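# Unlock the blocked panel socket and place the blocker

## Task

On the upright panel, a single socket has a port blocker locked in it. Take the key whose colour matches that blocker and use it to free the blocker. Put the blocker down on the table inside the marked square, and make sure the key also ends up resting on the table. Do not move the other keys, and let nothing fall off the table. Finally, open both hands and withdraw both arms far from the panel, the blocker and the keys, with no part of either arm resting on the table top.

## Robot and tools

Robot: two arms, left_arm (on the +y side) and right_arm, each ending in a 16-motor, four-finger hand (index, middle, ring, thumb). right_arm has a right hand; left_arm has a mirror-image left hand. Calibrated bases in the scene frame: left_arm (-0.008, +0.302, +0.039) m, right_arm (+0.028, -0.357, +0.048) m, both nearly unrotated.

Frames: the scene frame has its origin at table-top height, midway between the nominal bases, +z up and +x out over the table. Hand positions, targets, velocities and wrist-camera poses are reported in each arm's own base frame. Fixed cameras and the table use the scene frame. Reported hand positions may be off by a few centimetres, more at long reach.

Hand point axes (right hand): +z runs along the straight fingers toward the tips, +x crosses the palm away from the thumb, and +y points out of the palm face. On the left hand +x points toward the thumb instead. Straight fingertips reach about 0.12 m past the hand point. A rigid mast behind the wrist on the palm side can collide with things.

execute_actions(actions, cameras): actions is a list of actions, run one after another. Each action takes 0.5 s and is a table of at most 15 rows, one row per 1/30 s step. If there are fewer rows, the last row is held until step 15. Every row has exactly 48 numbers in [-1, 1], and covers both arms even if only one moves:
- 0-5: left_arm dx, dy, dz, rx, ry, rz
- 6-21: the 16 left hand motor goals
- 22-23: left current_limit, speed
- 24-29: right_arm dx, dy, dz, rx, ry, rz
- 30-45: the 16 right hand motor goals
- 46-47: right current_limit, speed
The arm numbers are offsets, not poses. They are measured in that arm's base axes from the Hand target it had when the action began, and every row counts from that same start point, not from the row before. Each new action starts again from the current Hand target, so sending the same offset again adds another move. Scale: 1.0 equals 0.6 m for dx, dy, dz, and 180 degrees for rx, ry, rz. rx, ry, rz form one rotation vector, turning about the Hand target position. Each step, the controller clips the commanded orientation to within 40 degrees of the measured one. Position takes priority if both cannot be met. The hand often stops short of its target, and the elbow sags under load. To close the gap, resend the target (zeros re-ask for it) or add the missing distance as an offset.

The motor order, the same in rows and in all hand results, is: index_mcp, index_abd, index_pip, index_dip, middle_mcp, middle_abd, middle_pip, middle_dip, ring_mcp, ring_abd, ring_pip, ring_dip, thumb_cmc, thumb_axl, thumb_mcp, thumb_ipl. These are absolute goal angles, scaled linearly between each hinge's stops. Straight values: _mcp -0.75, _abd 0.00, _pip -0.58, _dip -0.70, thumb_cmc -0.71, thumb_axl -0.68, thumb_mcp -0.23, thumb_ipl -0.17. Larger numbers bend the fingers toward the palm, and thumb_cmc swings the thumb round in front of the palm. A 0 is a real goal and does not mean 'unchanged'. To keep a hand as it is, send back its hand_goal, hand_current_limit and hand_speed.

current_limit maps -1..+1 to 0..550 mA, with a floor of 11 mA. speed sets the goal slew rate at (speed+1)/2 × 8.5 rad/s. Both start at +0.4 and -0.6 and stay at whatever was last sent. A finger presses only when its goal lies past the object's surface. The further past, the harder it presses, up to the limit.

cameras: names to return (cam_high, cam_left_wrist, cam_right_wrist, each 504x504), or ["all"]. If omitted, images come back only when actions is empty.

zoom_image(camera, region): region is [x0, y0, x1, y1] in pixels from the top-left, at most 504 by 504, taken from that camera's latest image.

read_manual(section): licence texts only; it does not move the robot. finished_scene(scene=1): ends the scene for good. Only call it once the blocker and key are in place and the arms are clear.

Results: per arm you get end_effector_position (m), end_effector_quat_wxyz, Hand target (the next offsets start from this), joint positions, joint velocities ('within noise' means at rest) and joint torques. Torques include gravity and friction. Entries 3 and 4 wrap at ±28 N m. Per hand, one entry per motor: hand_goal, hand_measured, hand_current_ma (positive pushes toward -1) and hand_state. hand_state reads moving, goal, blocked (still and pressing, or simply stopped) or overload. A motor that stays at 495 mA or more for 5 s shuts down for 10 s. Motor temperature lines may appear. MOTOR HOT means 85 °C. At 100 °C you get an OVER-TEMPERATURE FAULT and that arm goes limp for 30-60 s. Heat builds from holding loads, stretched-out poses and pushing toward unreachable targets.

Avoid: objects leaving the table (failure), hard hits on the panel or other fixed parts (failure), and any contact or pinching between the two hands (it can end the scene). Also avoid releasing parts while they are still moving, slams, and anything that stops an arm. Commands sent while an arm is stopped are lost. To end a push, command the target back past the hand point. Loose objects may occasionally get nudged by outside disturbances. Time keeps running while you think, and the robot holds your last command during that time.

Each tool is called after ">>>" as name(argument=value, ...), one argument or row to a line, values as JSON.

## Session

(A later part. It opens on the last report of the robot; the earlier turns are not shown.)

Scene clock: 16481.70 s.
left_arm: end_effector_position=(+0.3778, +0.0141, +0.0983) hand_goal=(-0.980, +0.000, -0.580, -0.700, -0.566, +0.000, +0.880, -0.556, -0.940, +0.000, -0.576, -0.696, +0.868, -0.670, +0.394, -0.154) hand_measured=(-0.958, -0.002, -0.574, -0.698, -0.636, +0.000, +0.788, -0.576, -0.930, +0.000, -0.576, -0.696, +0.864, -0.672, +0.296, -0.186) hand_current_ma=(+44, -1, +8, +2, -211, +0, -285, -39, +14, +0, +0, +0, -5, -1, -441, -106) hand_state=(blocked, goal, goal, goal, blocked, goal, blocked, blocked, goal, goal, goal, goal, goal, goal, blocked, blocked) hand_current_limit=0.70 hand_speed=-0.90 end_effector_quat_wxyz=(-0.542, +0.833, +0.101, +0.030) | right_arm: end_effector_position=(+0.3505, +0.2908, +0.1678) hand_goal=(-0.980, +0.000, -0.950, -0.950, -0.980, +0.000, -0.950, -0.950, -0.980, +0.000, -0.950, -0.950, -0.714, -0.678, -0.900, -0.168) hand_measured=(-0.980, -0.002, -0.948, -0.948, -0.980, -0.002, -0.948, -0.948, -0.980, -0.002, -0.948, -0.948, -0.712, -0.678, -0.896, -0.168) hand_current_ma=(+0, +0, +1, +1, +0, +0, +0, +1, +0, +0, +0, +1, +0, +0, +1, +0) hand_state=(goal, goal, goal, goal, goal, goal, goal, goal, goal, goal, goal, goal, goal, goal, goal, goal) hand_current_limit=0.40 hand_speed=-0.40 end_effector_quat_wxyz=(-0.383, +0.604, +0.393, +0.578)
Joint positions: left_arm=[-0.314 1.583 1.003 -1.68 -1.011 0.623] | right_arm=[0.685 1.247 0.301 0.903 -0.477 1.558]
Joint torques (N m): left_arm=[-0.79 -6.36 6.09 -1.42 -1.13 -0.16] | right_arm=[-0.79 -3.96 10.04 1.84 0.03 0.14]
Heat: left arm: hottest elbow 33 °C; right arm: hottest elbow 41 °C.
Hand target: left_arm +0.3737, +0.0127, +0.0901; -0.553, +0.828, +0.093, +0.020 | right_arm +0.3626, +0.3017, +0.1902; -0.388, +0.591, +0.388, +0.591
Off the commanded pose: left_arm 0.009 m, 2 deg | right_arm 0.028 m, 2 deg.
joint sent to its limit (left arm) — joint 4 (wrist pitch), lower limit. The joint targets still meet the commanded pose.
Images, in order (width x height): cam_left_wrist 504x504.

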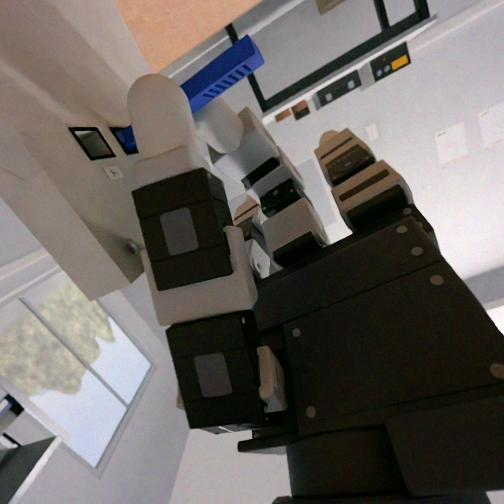

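>>> execute_actions(
  actions=[
    [[0.00002,-0.00063,0,0,0,-0.00032,-0.98,0,-0.58,-0.7,-0.565,0,0.88,-0.556,-0.94,0,-0.576,-0.696,0.869,-0.67,0.395,-0.154,0.7,-0.9,0,0,0,0,0,0,-0.98,0,-0.95,-0.95,-0.98,0,-0.95,-0.95,-0.98,0,-0.95,-0.95,-0.714,-0.678,-0.9,-0.168,0.4,-0.4]],
  ],
  cameras=["cam_left_wrist"],
)

>>> zoom_image(
  camera="cam_left_wrist",
  region=[104, 122, 134, 152],
)

>>> zoom_image(
  camera="cam_left_wrist",
  region=[116, 134, 136, 154],
)

Scene clock: 16548.83 s.
left_arm: end_effector_position=(+0.3778, +0.0138, +0.0983) hand_goal=(-0.980, +0.000, -0.580, -0.700, -0.566, +0.000, +0.880, -0.556, -0.940, +0.000, -0.576, -0.696, +0.868, -0.670, +0.394, -0.154) hand_measured=(-0.958, -0.002, -0.574, -0.698, -0.636, +0.000, +0.788, -0.576, -0.930, +0.000, -0.576, -0.696, +0.862, -0.672, +0.296, -0.186) hand_current_ma=(+44, -1, +8, +2, -211, +0, -285, -39, +14, +0, +0, +0, -6, -1, -441, -106) hand_state=(blocked, goal, goal, goal, blocked, goal, blocked, blocked, goal, goal, goal, goal, goal, goal, blocked, blocked) hand_current_limit=0.70 hand_speed=-0.90 end_effector_quat_wxyz=(-0.542, +0.833, +0.101, +0.031) | right_arm: end_effector_position=(+0.3505, +0.2908, +0.1678) hand_goal=(-0.980, +0.000, -0.950, -0.950, -0.980, +0.000, -0.950, -0.950, -0.980, +0.000, -0.950, -0.950, -0.714, -0.678, -0.900, -0.168) hand_measured=(-0.980, -0.002, -0.948, -0.948, -0.980, -0.002, -0.948, -0.948, -0.980, -0.002, -0.948, -0.948, -0.712, -0.678, -0.896, -0.168) hand_current_ma=(+0, +0, +1, +1, +0, +0, +0, +1, +0, +0, +0, +1, +0, +0, +1, +0) hand_state=(goal, goal, goal, goal, goal, goal, goal, goal, goal, goal, goal, goal, goal, goal, goal, goal) hand_current_limit=0.40 hand_speed=-0.40 end_effector_quat_wxyz=(-0.383, +0.604, +0.393, +0.578)
Joint positions: left_arm=[-0.315 1.583 1.003 -1.68 -1.011 0.623] | right_arm=[0.685 1.247 0.301 0.903 -0.477 1.558]
Joint torques (N m): left_arm=[-0.85 -6.36 6.09 -1.4 -1.13 -0.16] | right_arm=[-0.73 -3.9 9.99 1.83 0.04 0.14]
Heat: left arm: hottest elbow 32 °C; right arm: hottest elbow 41 °C.
Hand target: left_arm +0.3737, +0.0123, +0.0901; -0.553, +0.828, +0.093, +0.020 | right_arm +0.3626, +0.3017, +0.1902; -0.388, +0.591, +0.388, +0.591
Off the commanded pose: left_arm 0.009 m, 2 deg | right_arm 0.028 m, 2 deg.
joint sent to its limit (left arm) — joint 4 (wrist pitch), lower limit. The joint targets still meet the commanded pose.
Images, in order (width x height): cam_left_wrist 504x504.

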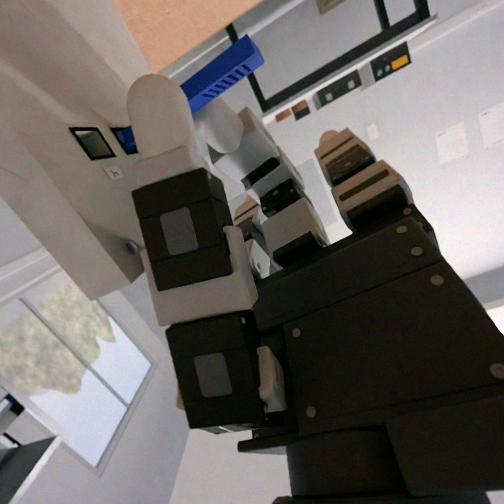

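Scaled by 16.800 from the camera's 504x504 image, which has a finer 720x720 frame.

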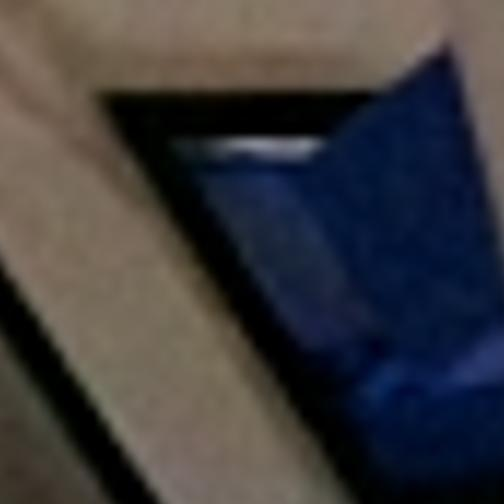

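Scaled by 25.200 from the camera's 504x504 image, which has a finer 720x720 frame.

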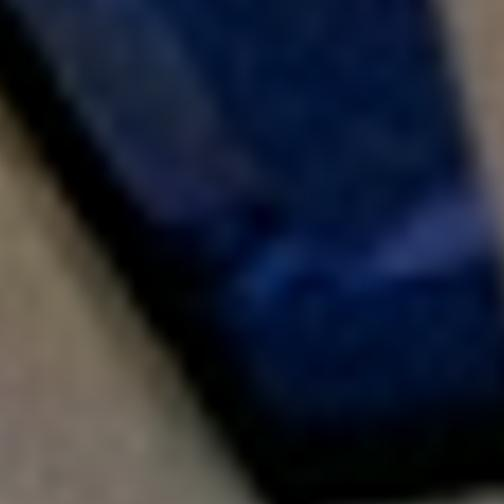

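>>> execute_actions(
  actions=[
    [[0.03208,-0.01083,0.02292,-0.00509,-0.01507,0,-0.98,0,-0.58,-0.7,-0.565,0,0.88,-0.556,-0.94,0,-0.576,-0.696,0.869,-0.67,0.395,-0.154,0.7,-0.9,0,0,0,0,0,0,-0.98,0,-0.95,-0.95,-0.98,0,-0.95,-0.95,-0.98,0,-0.95,-0.95,-0.714,-0.678,-0.9,-0.168,0.4,-0.4]],
    [[0.00257,-0.00087,0.00183,-0.00041,-0.00121,0,-0.98,0,-0.58,-0.7,-0.565,0,0.88,-0.556,-0.94,0,-0.576,-0.696,0.869,-0.67,0.395,-0.154,0.7,-0.9,0,0,0,0,0,0,-0.98,0,-0.95,-0.95,-0.98,0,-0.95,-0.95,-0.98,0,-0.95,-0.95,-0.714,-0.678,-0.9,-0.168,0.4,-0.4]],
  ],
  cameras=[],
)

>>> execute_actions(
  actions=[
    [[0.00257,-0.00087,0.00183,-0.00041,-0.00121,0,-0.98,0,-0.58,-0.7,-0.565,0,0.88,-0.556,-0.94,0,-0.576,-0.696,0.869,-0.67,0.395,-0.154,0.7,-0.9,0,0,0,0,0,0,-0.98,0,-0.95,-0.95,-0.98,0,-0.95,-0.95,-0.98,0,-0.95,-0.95,-0.714,-0.678,-0.9,-0.168,0.4,-0.4]],
    [[0.00257,-0.00087,0.00183,-0.00041,-0.00121,0,-0.98,0,-0.58,-0.7,-0.565,0,0.88,-0.556,-0.94,0,-0.576,-0.696,0.869,-0.67,0.395,-0.154,0.7,-0.9,0,0,0,0,0,0,-0.98,0,-0.95,-0.95,-0.98,0,-0.95,-0.95,-0.98,0,-0.95,-0.95,-0.714,-0.678,-0.9,-0.168,0.4,-0.4]],
  ],
  cameras=["cam_left_wrist"],
)

>>> zoom_image(
  camera="cam_left_wrist",
  region=[104, 122, 134, 152],
)

Scene clock: 16606.40 s.
left_arm: end_effector_position=(+0.3778, +0.0137, +0.0983) hand_goal=(-0.980, +0.000, -0.580, -0.700, -0.566, +0.000, +0.880, -0.556, -0.940, +0.000, -0.576, -0.696, +0.868, -0.670, +0.394, -0.154) hand_measured=(-0.958, -0.002, -0.574, -0.698, -0.636, +0.000, +0.788, -0.576, -0.930, +0.000, -0.576, -0.696, +0.862, -0.672, +0.296, -0.186) hand_current_ma=(+44, -1, +8, +2, -211, +0, -285, -39, +14, +0, +0, +0, -6, -2, -441, -106) hand_state=(blocked, goal, goal, goal, blocked, goal, blocked, blocked, goal, goal, goal, goal, goal, goal, blocked, blocked) hand_current_limit=0.70 hand_speed=-0.90 end_effector_quat_wxyz=(-0.542, +0.833, +0.101, +0.031) | right_arm: end_effector_position=(+0.3505, +0.2908, +0.1678) hand_goal=(-0.980, +0.000, -0.950, -0.950, -0.980, +0.000, -0.950, -0.950, -0.980, +0.000, -0.950, -0.950, -0.714, -0.678, -0.900, -0.168) hand_measured=(-0.980, -0.002, -0.948, -0.948, -0.980, -0.002, -0.948, -0.948, -0.980, -0.002, -0.948, -0.948, -0.712, -0.678, -0.896, -0.168) hand_current_ma=(+0, +0, +1, +1, +0, +0, +0, +1, +0, +0, +0, +1, +0, +0, +1, +0) hand_state=(goal, goal, goal, goal, goal, goal, goal, goal, goal, goal, goal, goal, goal, goal, goal, goal) hand_current_limit=0.40 hand_speed=-0.40 end_effector_quat_wxyz=(-0.383, +0.604, +0.393, +0.578)
Joint positions: left_arm=[-0.315 1.583 1.003 -1.68 -1.011 0.623] | right_arm=[0.685 1.247 0.301 0.903 -0.477 1.558]
Joint torques (N m): left_arm=[-0.79 -6.65 9.98 -1.42 -1.1 -0.14] | right_arm=[-0.67 -3.9 10.02 1.84 0.03 0.14]
Motor temperatures (°C): left_arm=[23 29 31 24 27 25] | right_arm=[23 25 41 24 25 25]
Heat: left arm: hottest elbow 31 °C; right arm: hottest elbow 41 °C.
Hand target: left_arm +0.3945, +0.0053, +0.1049; -0.544, +0.832, +0.107, +0.040 | right_arm +0.3626, +0.3017, +0.1902; -0.388, +0.591, +0.388, +0.591
Off the commanded pose: left_arm 0.020 m, 1 deg | right_arm 0.028 m, 2 deg.
joint sent to its limit (left arm) — joint 4 (wrist pitch), lower limit. The joint targets still meet the commanded pose.
No camera images: "cameras" was empty.

Scene clock: 16607.60 s.
left_arm: end_effector_position=(+0.3783, +0.0136, +0.0986) hand_goal=(-0.980, +0.000, -0.580, -0.700, -0.566, +0.000, +0.880, -0.556, -0.940, +0.000, -0.576, -0.696, +0.868, -0.670, +0.394, -0.154) hand_measured=(-0.958, -0.002, -0.574, -0.698, -0.636, +0.000, +0.788, -0.576, -0.930, +0.000, -0.576, -0.696, +0.862, -0.672, +0.296, -0.186) hand_current_ma=(+44, -1, +8, +2, -211, +0, -285, -39, +14, +0, +0, +0, -6, -2, -441, -106) hand_state=(blocked, goal, goal, goal, blocked, goal, blocked, blocked, goal, goal, goal, goal, goal, goal, blocked, blocked) hand_current_limit=0.70 hand_speed=-0.90 end_effector_quat_wxyz=(-0.542, +0.834, +0.101, +0.031) | right_arm: end_effector_position=(+0.3505, +0.2908, +0.1678) hand_goal=(-0.980, +0.000, -0.950, -0.950, -0.980, +0.000, -0.950, -0.950, -0.980, +0.000, -0.950, -0.950, -0.714, -0.678, -0.900, -0.168) hand_measured=(-0.980, -0.002, -0.948, -0.948, -0.980, -0.002, -0.948, -0.948, -0.980, -0.002, -0.948, -0.948, -0.712, -0.678, -0.896, -0.168) hand_current_ma=(+0, +0, +1, +1, +0, +0, +0, +1, +0, +0, +0, +1, +0, +0, +1, +0) hand_state=(goal, goal, goal, goal, goal, goal, goal, goal, goal, goal, goal, goal, goal, goal, goal, goal) hand_current_limit=0.40 hand_speed=-0.40 end_effector_quat_wxyz=(-0.383, +0.604, +0.393, +0.578)
Joint positions: left_arm=[-0.315 1.583 1.004 -1.68 -1.011 0.623] | right_arm=[0.685 1.247 0.301 0.903 -0.477 1.558]
Joint torques (N m): left_arm=[-0.79 -6.71 10.47 -1.4 -1.09 -0.13] | right_arm=[-0.73 -3.96 9.99 1.85 0.03 0.14]
Heat: left arm: hottest elbow 31 °C; right arm: hottest elbow 41 °C.
Hand target: left_arm +0.3977, +0.0043, +0.1072; -0.542, +0.832, +0.109, +0.043 | right_arm +0.3626, +0.3017, +0.1902; -0.388, +0.591, +0.388, +0.591
Off the commanded pose: left_arm 0.023 m, 2 deg | right_arm 0.028 m, 2 deg.
joint sent to its limit (left arm) — joint 4 (wrist pitch), lower limit. The joint targets still meet the commanded pose.
Images, in order (width x height): cam_left_wrist 504x504.

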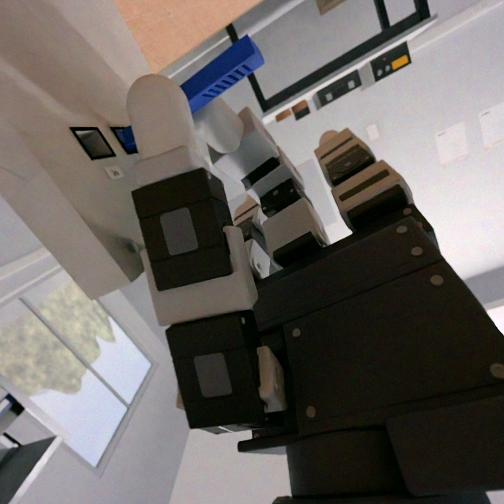

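Scaled by 16.800 from the camera's 504x504 image, which has a finer 720x720 frame.

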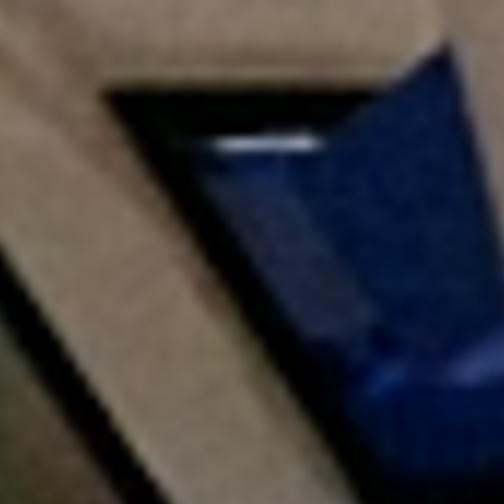

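>>> execute_actions(
  actions=[
    [[0.00002,-0.00063,0,0,0,-0.00032,-0.98,0,-0.58,-0.7,-0.565,0,0.88,-0.556,-0.94,0,-0.576,-0.696,0.869,-0.67,0.395,-0.154,0.7,-0.9,0,0,0,0,0,0,-0.98,0,-0.95,-0.95,-0.98,0,-0.95,-0.95,-0.98,0,-0.95,-0.95,-0.714,-0.678,-0.9,-0.168,0.4,-0.4]],
  ],
  cameras=[],
)

>>> execute_actions(
  actions=[
    [[0.00259,-0.0015,0.00183,-0.00041,-0.00121,-0.00032,-0.98,0,-0.58,-0.7,-0.565,0,0.88,-0.556,-0.94,0,-0.576,-0.696,0.869,-0.67,0.395,-0.154,0.7,-0.9,0,0,0,0,0,0,-0.98,0,-0.95,-0.95,-0.98,0,-0.95,-0.95,-0.98,0,-0.95,-0.95,-0.714,-0.678,-0.9,-0.168,0.4,-0.4]],
  ],
  cameras=["cam_left_wrist"],
)

>>> zoom_image(
  camera="cam_left_wrist",
  region=[104, 122, 134, 152],
)

Scene clock: 16618.73 s.
left_arm: end_effector_position=(+0.3783, +0.0131, +0.0986) hand_goal=(-0.980, +0.000, -0.580, -0.700, -0.566, +0.000, +0.880, -0.556, -0.940, +0.000, -0.576, -0.696, +0.868, -0.670, +0.394, -0.154) hand_measured=(-0.958, -0.002, -0.574, -0.698, -0.636, +0.000, +0.788, -0.576, -0.930, +0.000, -0.576, -0.696, +0.862, -0.672, +0.296, -0.186) hand_current_ma=(+44, -1, +8, +2, -211, +0, -285, -39, +14, +0, +0, +0, -6, -2, -441, -106) hand_state=(blocked, goal, goal, goal, blocked, goal, blocked, blocked, goal, goal, goal, goal, goal, goal, blocked, blocked) hand_current_limit=0.70 hand_speed=-0.90 end_effector_quat_wxyz=(-0.542, +0.834, +0.101, +0.032) | right_arm: end_effector_position=(+0.3505, +0.2908, +0.1678) hand_goal=(-0.980, +0.000, -0.950, -0.950, -0.980, +0.000, -0.950, -0.950, -0.980, +0.000, -0.950, -0.950, -0.714, -0.678, -0.900, -0.168) hand_measured=(-0.980, -0.002, -0.948, -0.948, -0.980, -0.002, -0.948, -0.948, -0.980, -0.002, -0.948, -0.948, -0.712, -0.678, -0.896, -0.168) hand_current_ma=(+0, +0, +1, +1, +0, +0, +0, +1, +0, +0, +0, +1, +0, +0, +1, +0) hand_state=(goal, goal, goal, goal, goal, goal, goal, goal, goal, goal, goal, goal, goal, goal, goal, goal) hand_current_limit=0.40 hand_speed=-0.40 end_effector_quat_wxyz=(-0.383, +0.604, +0.393, +0.578)
Joint positions: left_arm=[-0.316 1.583 1.004 -1.68 -1.011 0.623] | right_arm=[0.685 1.247 0.301 0.903 -0.477 1.558]
Joint torques (N m): left_arm=[-0.79 -6.71 10.48 -1.42 -1.1 -0.14] | right_arm=[-0.67 -3.96 10 1.85 0.04 0.14]
Heat: left arm: hottest elbow 32 °C; right arm: hottest elbow 41 °C.
Hand target: left_arm +0.3977, +0.0038, +0.1072; -0.542, +0.832, +0.109, +0.044 | right_arm +0.3626, +0.3017, +0.1902; -0.388, +0.591, +0.388, +0.591
Off the commanded pose: left_arm 0.023 m, 2 deg | right_arm 0.028 m, 2 deg.
joint sent to its limit (left arm) — joint 4 (wrist pitch), lower limit. The joint targets still meet the commanded pose.
No camera images: "cameras" was empty.

Scene clock: 16619.43 s.
left_arm: end_effector_position=(+0.3783, +0.0128, +0.0986) hand_goal=(-0.980, +0.000, -0.580, -0.700, -0.566, +0.000, +0.880, -0.556, -0.940, +0.000, -0.576, -0.696, +0.868, -0.670, +0.394, -0.154) hand_measured=(-0.958, -0.002, -0.574, -0.698, -0.636, +0.000, +0.788, -0.576, -0.930, +0.000, -0.576, -0.696, +0.862, -0.672, +0.296, -0.186) hand_current_ma=(+44, -1, +8, +2, -211, +0, -285, -39, +14, +0, +0, +0, -6, -2, -441, -106) hand_state=(blocked, goal, goal, goal, blocked, goal, blocked, blocked, goal, goal, goal, goal, goal, goal, blocked, blocked) hand_current_limit=0.70 hand_speed=-0.90 end_effector_quat_wxyz=(-0.542, +0.834, +0.100, +0.032) | right_arm: end_effector_position=(+0.3505, +0.2908, +0.1678) hand_goal=(-0.980, +0.000, -0.950, -0.950, -0.980, +0.000, -0.950, -0.950, -0.980, +0.000, -0.950, -0.950, -0.714, -0.678, -0.900, -0.168) hand_measured=(-0.980, -0.002, -0.948, -0.948, -0.980, -0.002, -0.948, -0.948, -0.980, -0.002, -0.948, -0.948, -0.712, -0.678, -0.896, -0.168) hand_current_ma=(+0, +0, +1, +1, +0, +0, +0, +1, +0, +0, +0, +1, +0, +0, +1, +0) hand_state=(goal, goal, goal, goal, goal, goal, goal, goal, goal, goal, goal, goal, goal, goal, goal, goal) hand_current_limit=0.40 hand_speed=-0.40 end_effector_quat_wxyz=(-0.383, +0.604, +0.393, +0.578)
Joint positions: left_arm=[-0.317 1.583 1.004 -1.68 -1.011 0.623] | right_arm=[0.685 1.247 0.301 0.903 -0.477 1.558]
Joint torques (N m): left_arm=[-0.79 -6.71 10.76 -1.42 -1.1 -0.14] | right_arm=[-0.73 -3.96 10.04 1.85 0.04 0.14]
Heat: left arm: hottest elbow 32 °C; right arm: hottest elbow 41 °C.
Hand target: left_arm +0.3992, +0.0030, +0.1083; -0.541, +0.832, +0.109, +0.045 | right_arm +0.3626, +0.3017, +0.1902; -0.388, +0.591, +0.388, +0.591
Off the commanded pose: left_arm 0.025 m, 2 deg | right_arm 0.028 m, 2 deg.
joint sent to its limit (left arm) — joint 4 (wrist pitch), lower limit. The joint targets still meet the commanded pose.
Images, in order (width x height): cam_left_wrist 504x504.

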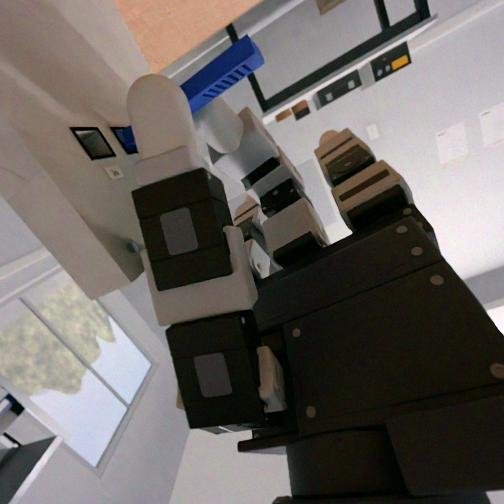

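Scaled by 16.800 from the camera's 504x504 image, which has a finer 720x720 frame.

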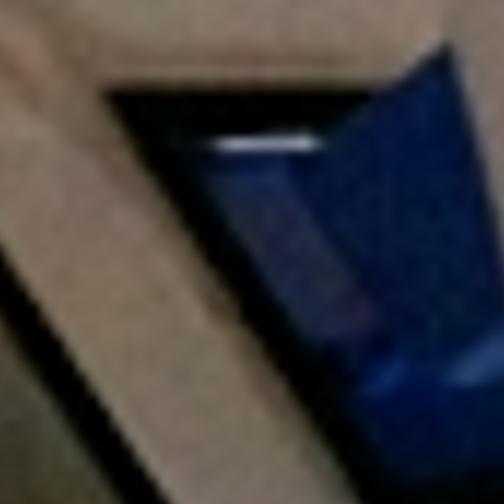

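>>> execute_actions(
  actions=[
    [[0.00004,-0.00125,0,0,0,-0.00064,-0.98,0,-0.58,-0.7,-0.565,0,0.88,-0.556,-0.94,0,-0.576,-0.696,0.869,-0.67,0.395,-0.154,0.7,-0.9,0,0,0,0,0,0,-0.98,0,-0.95,-0.95,-0.98,0,-0.95,-0.95,-0.98,0,-0.95,-0.95,-0.714,-0.678,-0.9,-0.168,0.4,-0.4]],
  ],
  cameras=["cam_left_wrist"],
)

>>> zoom_image(
  camera="cam_left_wrist",
  region=[104, 122, 134, 152],
)

>>> zoom_image(
  camera="cam_left_wrist",
  region=[64, 116, 134, 186],
)

>>> zoom_image(
  camera="cam_left_wrist",
  region=[196, 58, 256, 103],
)

Scene clock: 16633.80 s.
left_arm: end_effector_position=(+0.3783, +0.0121, +0.0986) hand_goal=(-0.980, +0.000, -0.580, -0.700, -0.566, +0.000, +0.880, -0.556, -0.940, +0.000, -0.576, -0.696, +0.868, -0.670, +0.394, -0.154) hand_measured=(-0.958, -0.002, -0.574, -0.698, -0.636, +0.000, +0.788, -0.576, -0.930, +0.000, -0.576, -0.696, +0.862, -0.672, +0.296, -0.186) hand_current_ma=(+44, -1, +8, +2, -211, +0, -285, -39, +14, +0, +0, +0, -6, -2, -441, -106) hand_state=(blocked, goal, goal, goal, blocked, goal, blocked, blocked, goal, goal, goal, goal, goal, goal, blocked, blocked) hand_current_limit=0.70 hand_speed=-0.90 end_effector_quat_wxyz=(-0.542, +0.834, +0.100, +0.032) | right_arm: end_effector_position=(+0.3505, +0.2908, +0.1678) hand_goal=(-0.980, +0.000, -0.950, -0.950, -0.980, +0.000, -0.950, -0.950, -0.980, +0.000, -0.950, -0.950, -0.714, -0.678, -0.900, -0.168) hand_measured=(-0.980, -0.002, -0.948, -0.948, -0.980, -0.002, -0.948, -0.948, -0.980, -0.002, -0.948, -0.948, -0.712, -0.678, -0.896, -0.168) hand_current_ma=(+0, +0, +1, +1, +0, +0, +0, +1, +0, +0, +0, +1, +0, +0, +1, +0) hand_state=(goal, goal, goal, goal, goal, goal, goal, goal, goal, goal, goal, goal, goal, goal, goal, goal) hand_current_limit=0.40 hand_speed=-0.40 end_effector_quat_wxyz=(-0.383, +0.604, +0.393, +0.578)
Joint positions: left_arm=[-0.319 1.583 1.004 -1.68 -1.011 0.623] | right_arm=[0.685 1.247 0.301 0.903 -0.477 1.558]
Joint torques (N m): left_arm=[-0.73 -6.77 10.78 -1.42 -1.09 -0.14] | right_arm=[-0.67 -3.9 10.02 1.85 0.04 0.14]
Heat: left arm: hottest elbow 33 °C; right arm: hottest elbow 41 °C.
Hand target: left_arm +0.3992, +0.0022, +0.1083; -0.541, +0.833, +0.109, +0.046 | right_arm +0.3626, +0.3017, +0.1902; -0.388, +0.591, +0.388, +0.591
Off the commanded pose: left_arm 0.025 m, 2 deg | right_arm 0.028 m, 2 deg.
joint sent to its limit (left arm) — joint 4 (wrist pitch), lower limit. The joint targets still meet the commanded pose.
Images, in order (width x height): cam_left_wrist 504x504.

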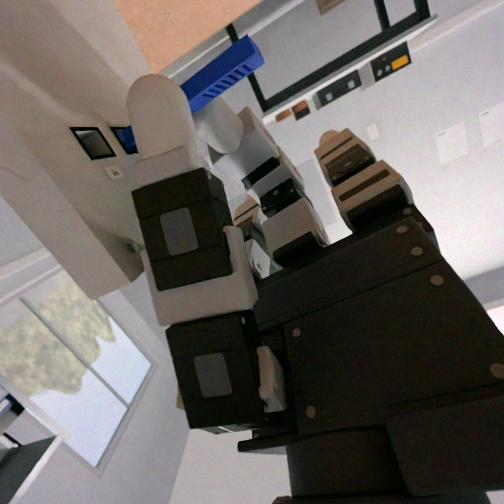

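Scaled by 16.800 from the camera's 504x504 image, which has a finer 720x720 frame.

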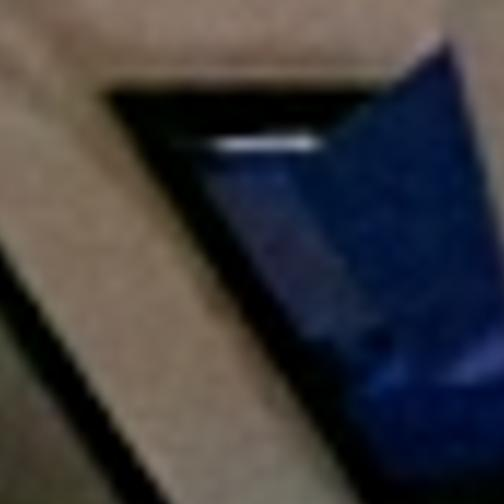

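Scaled by 7.200 from the camera's 504x504 image, which has a finer 720x720 frame.

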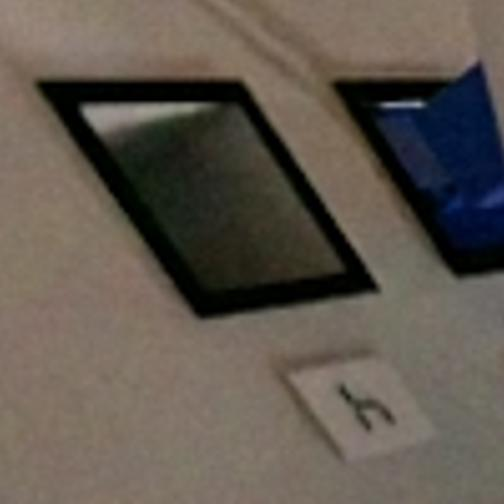

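Scaled by 8.400 from the camera's 504x504 image, which has a finer 720x720 frame.

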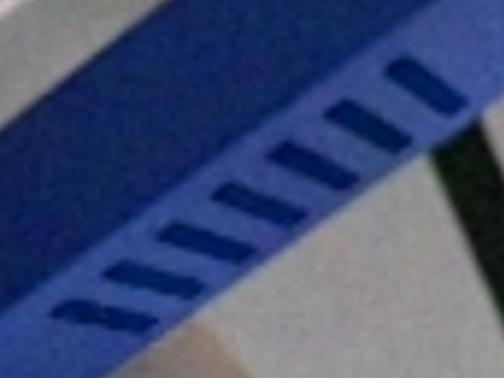

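>>> execute_actions(
  actions=[
    [[0.00004,-0.00125,0,0,0,-0.00064,-0.98,0,-0.58,-0.7,-0.565,0,0.88,-0.556,-0.94,0,-0.576,-0.696,0.869,-0.67,0.395,-0.154,0.7,-0.9,0,0,0,0,0,0,-0.98,0,-0.95,-0.95,-0.98,0,-0.95,-0.95,-0.98,0,-0.95,-0.95,-0.714,-0.678,-0.9,-0.168,0.4,-0.4]],
  ],
  cameras=["all"],
)

>>> zoom_image(
  camera="cam_left_wrist",
  region=[64, 116, 134, 186],
)

>>> zoom_image(
  camera="cam_left_wrist",
  region=[104, 122, 134, 152],
)

Scene clock: 16660.90 s.
left_arm: end_effector_position=(+0.3791, +0.0112, +0.0993) hand_goal=(-0.980, +0.000, -0.580, -0.700, -0.566, +0.000, +0.880, -0.556, -0.940, +0.000, -0.576, -0.696, +0.868, -0.670, +0.394, -0.154) hand_measured=(-0.958, -0.002, -0.574, -0.698, -0.636, +0.000, +0.788, -0.576, -0.930, +0.000, -0.576, -0.696, +0.862, -0.672, +0.296, -0.186) hand_current_ma=(+44, -1, +8, +2, -211, +0, -285, -39, +14, +0, +0, +0, -8, -3, -441, -106) hand_state=(blocked, goal, goal, goal, blocked, goal, blocked, blocked, goal, goal, goal, goal, goal, goal, blocked, blocked) hand_current_limit=0.70 hand_speed=-0.90 end_effector_quat_wxyz=(-0.542, +0.834, +0.099, +0.033) | right_arm: end_effector_position=(+0.3505, +0.2908, +0.1678) hand_goal=(-0.980, +0.000, -0.950, -0.950, -0.980, +0.000, -0.950, -0.950, -0.980, +0.000, -0.950, -0.950, -0.714, -0.678, -0.900, -0.168) hand_measured=(-0.980, -0.002, -0.948, -0.948, -0.980, -0.002, -0.948, -0.948, -0.980, -0.002, -0.948, -0.948, -0.712, -0.678, -0.896, -0.168) hand_current_ma=(+0, +0, +1, +1, +0, +0, +0, +1, +0, +0, +0, +1, +0, +0, +1, +0) hand_state=(goal, goal, goal, goal, goal, goal, goal, goal, goal, goal, goal, goal, goal, goal, goal, goal) hand_current_limit=0.40 hand_speed=-0.40 end_effector_quat_wxyz=(-0.383, +0.604, +0.393, +0.578)
Joint positions: left_arm=[-0.321 1.583 1.007 -1.681 -1.011 0.623] | right_arm=[0.685 1.247 0.301 0.903 -0.477 1.558]
Joint torques (N m): left_arm=[-0.85 -6.77 10.59 -1.37 -1.1 -0.15] | right_arm=[-0.79 -4.07 10 1.87 0.03 0.14]
Heat: left arm: hottest elbow 35 °C; right arm: hottest elbow 41 °C.
Hand target: left_arm +0.3992, +0.0014, +0.1082; -0.541, +0.833, +0.108, +0.046 | right_arm +0.3626, +0.3017, +0.1902; -0.388, +0.591, +0.388, +0.591
Off the commanded pose: left_arm 0.024 m, 2 deg | right_arm 0.028 m, 2 deg.
joint sent to its limit (left arm) — joint 4 (wrist pitch), lower limit. The joint targets still meet the commanded pose.

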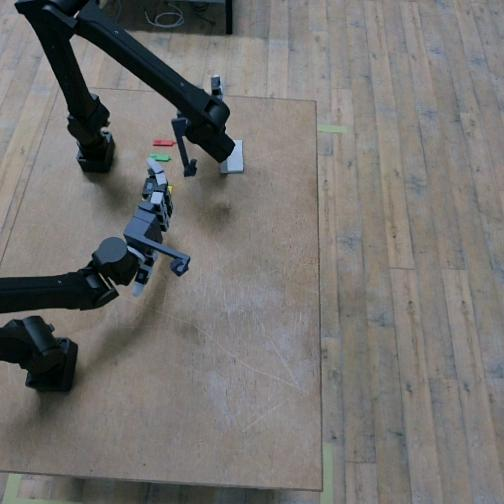

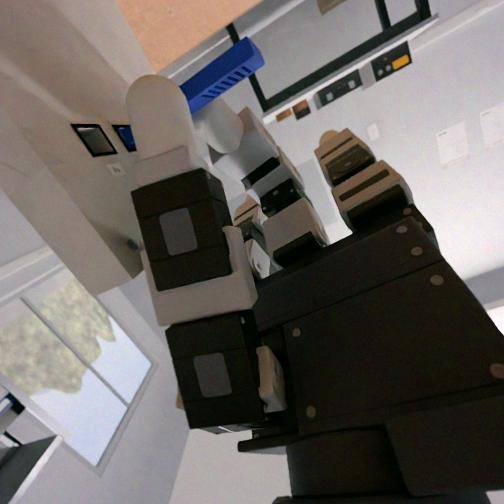

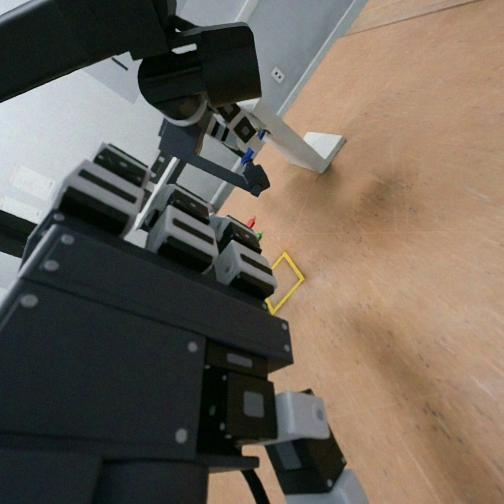

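Scaled by 7.200 from the camera's 504x504 image, which has a finer 720x720 frame.

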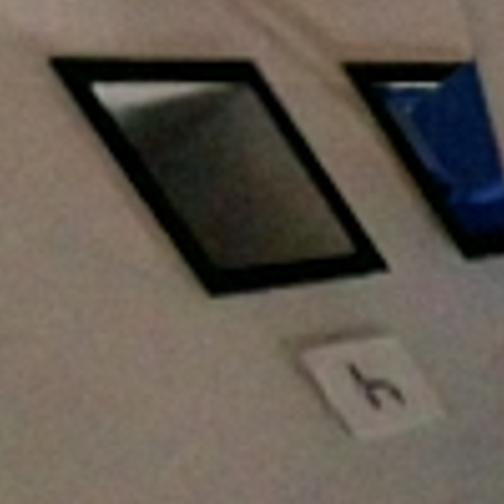

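Scaled by 16.800 from the camera's 504x504 image, which has a finer 720x720 frame.

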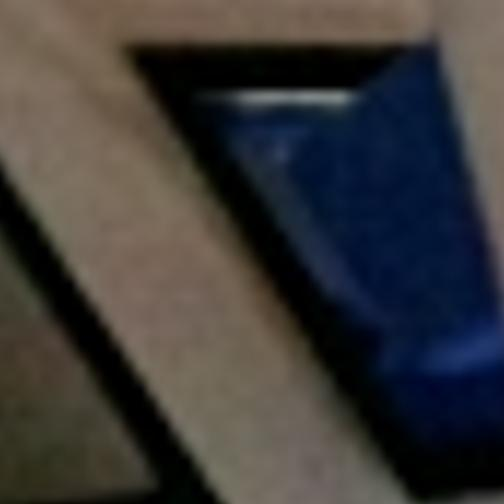

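>>> zoom_image(
  camera="cam_left_wrist",
  region=[196, 58, 256, 103],
)

>>> zoom_image(
  camera="cam_left_wrist",
  region=[112, 120, 136, 144],
)

Scaled by 8.400 from the camera's 504x504 image, which has a finer 720x720 frame.

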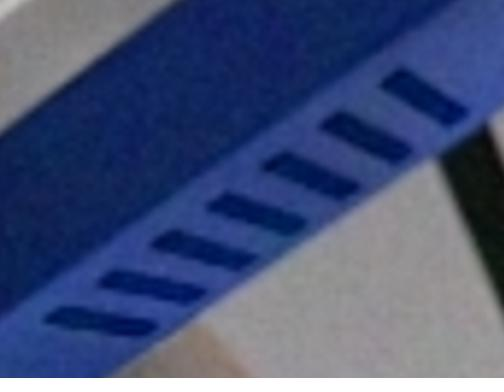

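Scaled by 21.000 from the camera's 504x504 image, which has a finer 720x720 frame.

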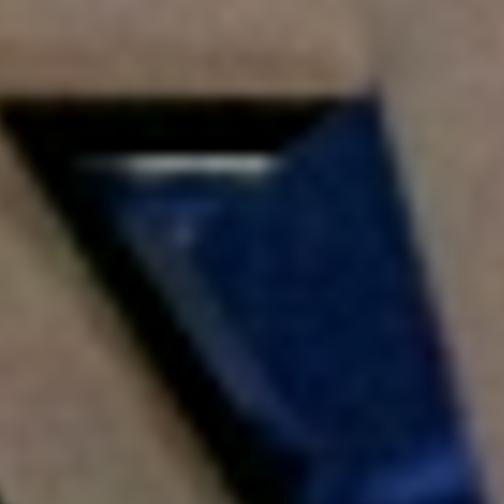

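>>> execute_actions(
  actions=[
    [[0.00257,-0.00087,0.00183,-0.00041,-0.00121,0,-0.98,0,-0.58,-0.7,-0.565,0,0.88,-0.556,-0.94,0,-0.576,-0.696,0.869,-0.67,0.395,-0.154,0.7,-0.9,0,0,0,0,0,0,-0.98,0,-0.95,-0.95,-0.98,0,-0.95,-0.95,-0.98,0,-0.95,-0.95,-0.714,-0.678,-0.9,-0.168,0.4,-0.4]],
  ],
  cameras=["cam_left_wrist"],
)

>>> zoom_image(
  camera="cam_left_wrist",
  region=[112, 120, 136, 144],
)

>>> zoom_image(
  camera="cam_left_wrist",
  region=[196, 58, 256, 103],
)

Scene clock: 16707.90 s.
left_arm: end_effector_position=(+0.3791, +0.0112, +0.0993) hand_goal=(-0.980, +0.000, -0.580, -0.700, -0.566, +0.000, +0.880, -0.556, -0.940, +0.000, -0.576, -0.696, +0.868, -0.670, +0.394, -0.154) hand_measured=(-0.958, -0.002, -0.574, -0.698, -0.636, +0.000, +0.788, -0.576, -0.930, +0.000, -0.576, -0.696, +0.862, -0.672, +0.296, -0.186) hand_current_ma=(+44, -1, +8, +2, -211, +0, -285, -39, +14, +0, +0, +0, -8, -3, -441, -106) hand_state=(blocked, goal, goal, goal, blocked, goal, blocked, blocked, goal, goal, goal, goal, goal, goal, blocked, blocked) hand_current_limit=0.70 hand_speed=-0.90 end_effector_quat_wxyz=(-0.542, +0.834, +0.099, +0.033) | right_arm: end_effector_position=(+0.3505, +0.2908, +0.1678) hand_goal=(-0.980, +0.000, -0.950, -0.950, -0.980, +0.000, -0.950, -0.950, -0.980, +0.000, -0.950, -0.950, -0.714, -0.678, -0.900, -0.168) hand_measured=(-0.980, -0.002, -0.948, -0.948, -0.980, -0.002, -0.948, -0.948, -0.980, -0.002, -0.948, -0.948, -0.712, -0.678, -0.896, -0.168) hand_current_ma=(+0, +0, +1, +1, +0, +0, +0, +1, +0, +0, +0, +1, +0, +0, +1, +0) hand_state=(goal, goal, goal, goal, goal, goal, goal, goal, goal, goal, goal, goal, goal, goal, goal, goal) hand_current_limit=0.40 hand_speed=-0.40 end_effector_quat_wxyz=(-0.383, +0.604, +0.393, +0.578)
Joint positions: left_arm=[-0.321 1.583 1.007 -1.681 -1.011 0.623] | right_arm=[0.685 1.247 0.301 0.903 -0.477 1.558]
Joint torques (N m): left_arm=[-0.85 -6.77 10.86 -1.37 -1.11 -0.14] | right_arm=[-0.62 -3.96 10.03 1.84 0.04 0.15]
Motor temperatures (°C): left_arm=[23 29 38 24 27 25] | right_arm=[23 25 41 24 25 25]
Heat: left arm: hottest elbow 38 °C; right arm: hottest elbow 41 °C.
Hand target: left_arm +0.4007, +0.0009, +0.1093; -0.540, +0.833, +0.109, +0.048 | right_arm +0.3626, +0.3017, +0.1902; -0.388, +0.591, +0.388, +0.591
Off the commanded pose: left_arm 0.026 m, 2 deg | right_arm 0.028 m, 2 deg.
joint sent to its limit (left arm) — joint 4 (wrist pitch), lower limit. The joint targets still meet the commanded pose.
Images, in order (width x height): cam_left_wrist 504x504.

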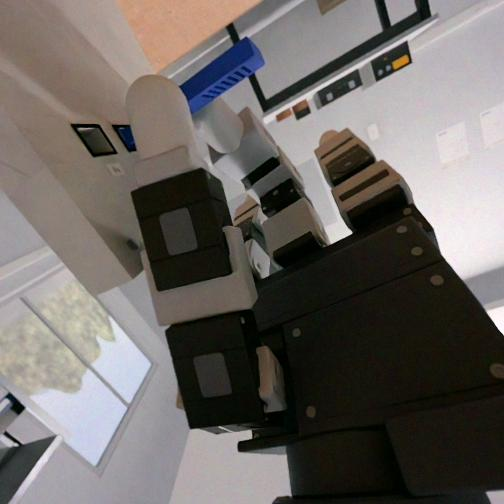

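Scaled by 21.000 from the camera's 504x504 image, which has a finer 720x720 frame.

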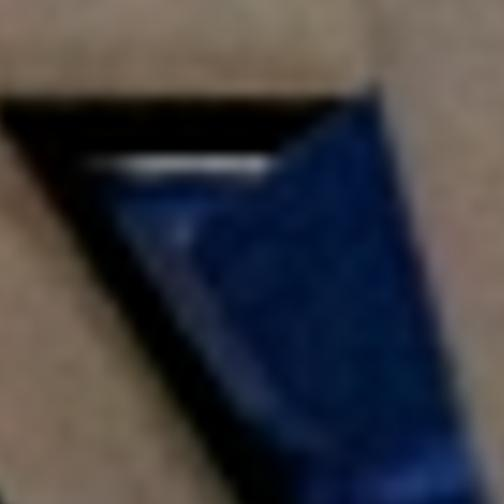

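Scaled by 8.400 from the camera's 504x504 image, which has a finer 720x720 frame.

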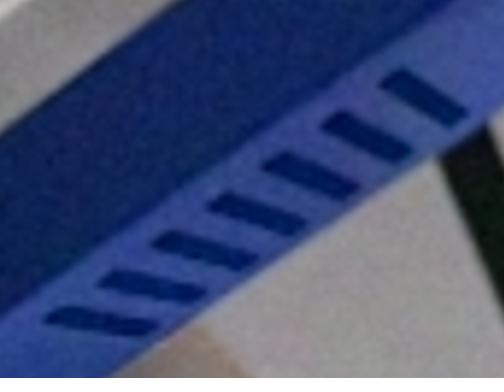

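>>> execute_actions(
  actions=[
    [[-0.00035,0.01169,0,0,0,0.00589,-0.98,0,-0.58,-0.7,-0.565,0,0.88,-0.556,-0.94,0,-0.576,-0.696,0.869,-0.67,0.395,-0.154,0.7,-0.9,0,0,0,0,0,0,-0.98,0,-0.95,-0.95,-0.98,0,-0.95,-0.95,-0.98,0,-0.95,-0.95,-0.714,-0.678,-0.9,-0.168,0.4,-0.4]],
    [[-0.00002,0.00063,0,0,0,0.00032,-0.98,0,-0.58,-0.7,-0.565,0,0.88,-0.556,-0.94,0,-0.576,-0.696,0.869,-0.67,0.395,-0.154,0.7,-0.9,0,0,0,0,0,0,-0.98,0,-0.95,-0.95,-0.98,0,-0.95,-0.95,-0.98,0,-0.95,-0.95,-0.714,-0.678,-0.9,-0.168,0.4,-0.4]],
  ],
  cameras=["cam_left_wrist"],
)

>>> zoom_image(
  camera="cam_left_wrist",
  region=[112, 120, 136, 144],
)

>>> zoom_image(
  camera="cam_left_wrist",
  region=[196, 58, 256, 103],
)

Scene clock: 16730.43 s.
left_arm: end_effector_position=(+0.3791, +0.0112, +0.0993) hand_goal=(-0.980, +0.000, -0.580, -0.700, -0.566, +0.000, +0.880, -0.556, -0.940, +0.000, -0.576, -0.696, +0.868, -0.670, +0.394, -0.154) hand_measured=(-0.958, -0.002, -0.574, -0.698, -0.636, +0.000, +0.788, -0.576, -0.930, +0.000, -0.576, -0.696, +0.862, -0.672, +0.296, -0.186) hand_current_ma=(+44, -1, +8, +2, -211, +0, -285, -39, +14, +0, +0, +0, -8, -3, -441, -106) hand_state=(blocked, goal, goal, goal, blocked, goal, blocked, blocked, goal, goal, goal, goal, goal, goal, blocked, blocked) hand_current_limit=0.70 hand_speed=-0.90 end_effector_quat_wxyz=(-0.542, +0.834, +0.099, +0.033) | right_arm: end_effector_position=(+0.3505, +0.2908, +0.1678) hand_goal=(-0.980, +0.000, -0.950, -0.950, -0.980, +0.000, -0.950, -0.950, -0.980, +0.000, -0.950, -0.950, -0.714, -0.678, -0.900, -0.168) hand_measured=(-0.980, -0.002, -0.948, -0.948, -0.980, -0.002, -0.948, -0.948, -0.980, -0.002, -0.948, -0.948, -0.712, -0.678, -0.896, -0.168) hand_current_ma=(+0, +0, +1, +1, +0, +0, +0, +1, +0, +0, +0, +1, +0, +0, +1, +0) hand_state=(goal, goal, goal, goal, goal, goal, goal, goal, goal, goal, goal, goal, goal, goal, goal, goal) hand_current_limit=0.40 hand_speed=-0.40 end_effector_quat_wxyz=(-0.383, +0.604, +0.393, +0.578)
Joint positions: left_arm=[-0.321 1.583 1.007 -1.681 -1.011 0.623] | right_arm=[0.685 1.247 0.301 0.903 -0.477 1.558]
Joint torques (N m): left_arm=[0.73 -6.77 10.85 -1.36 -1.09 -0.14] | right_arm=[-0.67 -4.13 10.04 1.83 0.04 0.14]
Heat: left arm: hottest elbow 39 °C; right arm: hottest elbow 41 °C.
Hand target: left_arm +0.4005, +0.0083, +0.1093; -0.541, +0.832, +0.117, +0.043 | right_arm +0.3626, +0.3017, +0.1902; -0.388, +0.591, +0.388, +0.591
Off the commanded pose: left_arm 0.024 m, 2 deg | right_arm 0.028 m, 2 deg.
joint sent to its limit (left arm) — joint 4 (wrist pitch), lower limit. The joint targets still meet the commanded pose.
Images, in order (width x height): cam_left_wrist 504x504.

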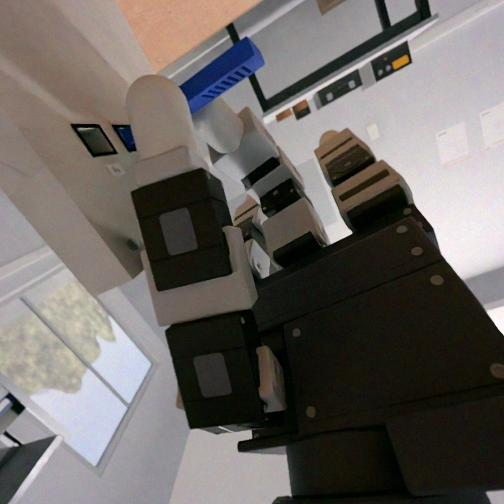

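Scaled by 21.000 from the camera's 504x504 image, which has a finer 720x720 frame.

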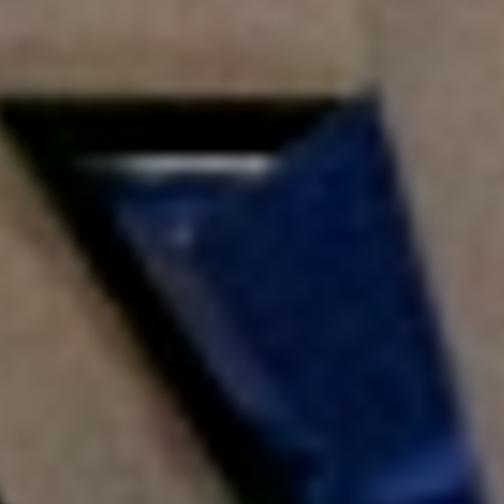

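Scaled by 8.400 from the camera's 504x504 image, which has a finer 720x720 frame.

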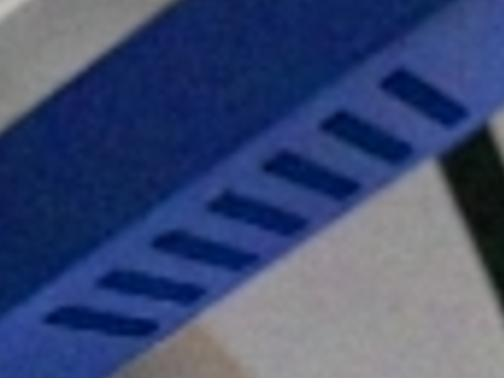

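>>> execute_actions(
  actions=[
    [[-0.00004,0.00125,0,0,0,0.00064,-0.98,0,-0.58,-0.7,-0.565,0,0.88,-0.556,-0.94,0,-0.576,-0.696,0.869,-0.67,0.395,-0.154,0.7,-0.9,0,0,0,0,0,0,-0.98,0,-0.95,-0.95,-0.98,0,-0.95,-0.95,-0.98,0,-0.95,-0.95,-0.714,-0.678,-0.9,-0.168,0.4,-0.4]],
  ],
  cameras=["cam_left_wrist"],
)

>>> zoom_image(
  camera="cam_left_wrist",
  region=[112, 120, 136, 144],
)

>>> zoom_image(
  camera="cam_left_wrist",
  region=[196, 58, 256, 103],
)

Scene clock: 16756.93 s.
left_arm: end_effector_position=(+0.3791, +0.0118, +0.0993) hand_goal=(-0.980, +0.000, -0.580, -0.700, -0.566, +0.000, +0.880, -0.556, -0.940, +0.000, -0.576, -0.696, +0.868, -0.670, +0.394, -0.154) hand_measured=(-0.958, -0.002, -0.574, -0.698, -0.636, +0.000, +0.788, -0.576, -0.930, +0.000, -0.576, -0.696, +0.862, -0.672, +0.296, -0.186) hand_current_ma=(+44, -1, +8, +2, -211, +0, -285, -39, +14, +0, +0, +0, -8, -3, -441, -106) hand_state=(blocked, goal, goal, goal, blocked, goal, blocked, blocked, goal, goal, goal, goal, goal, goal, blocked, blocked) hand_current_limit=0.70 hand_speed=-0.90 end_effector_quat_wxyz=(-0.542, +0.834, +0.100, +0.033) | right_arm: end_effector_position=(+0.3505, +0.2908, +0.1678) hand_goal=(-0.980, +0.000, -0.950, -0.950, -0.980, +0.000, -0.950, -0.950, -0.980, +0.000, -0.950, -0.950, -0.714, -0.678, -0.900, -0.168) hand_measured=(-0.980, -0.002, -0.948, -0.948, -0.980, -0.002, -0.948, -0.948, -0.980, -0.002, -0.948, -0.948, -0.712, -0.678, -0.896, -0.168) hand_current_ma=(+0, +0, +1, +1, +0, +0, +0, +1, +0, +0, +0, +1, +0, +0, +1, +0) hand_state=(goal, goal, goal, goal, goal, goal, goal, goal, goal, goal, goal, goal, goal, goal, goal, goal) hand_current_limit=0.40 hand_speed=-0.40 end_effector_quat_wxyz=(-0.383, +0.604, +0.393, +0.578)
Joint positions: left_arm=[-0.319 1.583 1.007 -1.681 -1.011 0.623] | right_arm=[0.685 1.247 0.301 0.903 -0.477 1.558]
Joint torques (N m): left_arm=[0.73 -6.77 10.86 -1.36 -1.09 -0.15] | right_arm=[-0.73 -3.96 10.02 1.84 0.03 0.14]
Heat: left arm: hottest elbow 39 °C; right arm: hottest elbow 41 °C.
Hand target: left_arm +0.4005, +0.0091, +0.1093; -0.541, +0.832, +0.118, +0.042 | right_arm +0.3626, +0.3017, +0.1902; -0.388, +0.591, +0.388, +0.591
Off the commanded pose: left_arm 0.024 m, 2 deg | right_arm 0.028 m, 2 deg.
joint sent to its limit (left arm) — joint 4 (wrist pitch), lower limit. The joint targets still meet the commanded pose.
Images, in order (width x height): cam_left_wrist 504x504.

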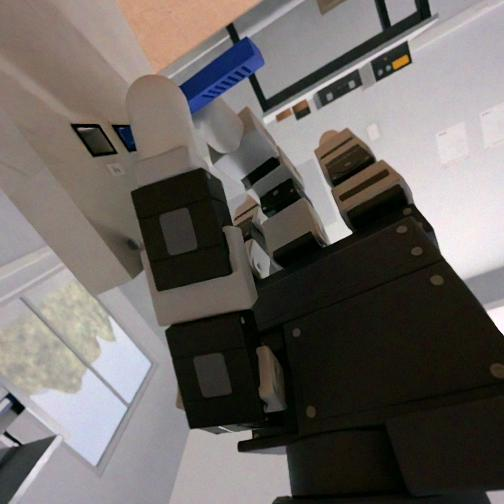

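Scaled by 21.000 from the camera's 504x504 image, which has a finer 720x720 frame.

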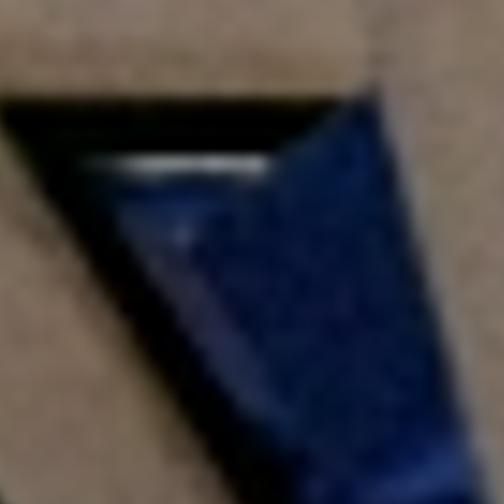

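Scaled by 8.400 from the camera's 504x504 image, which has a finer 720x720 frame.

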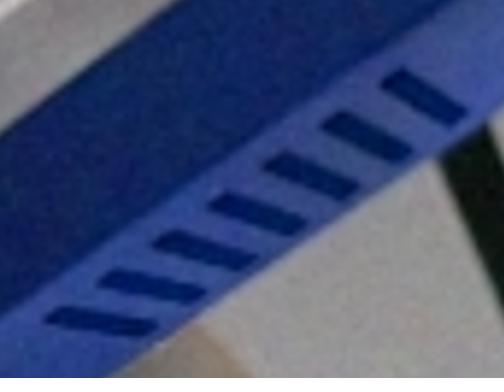

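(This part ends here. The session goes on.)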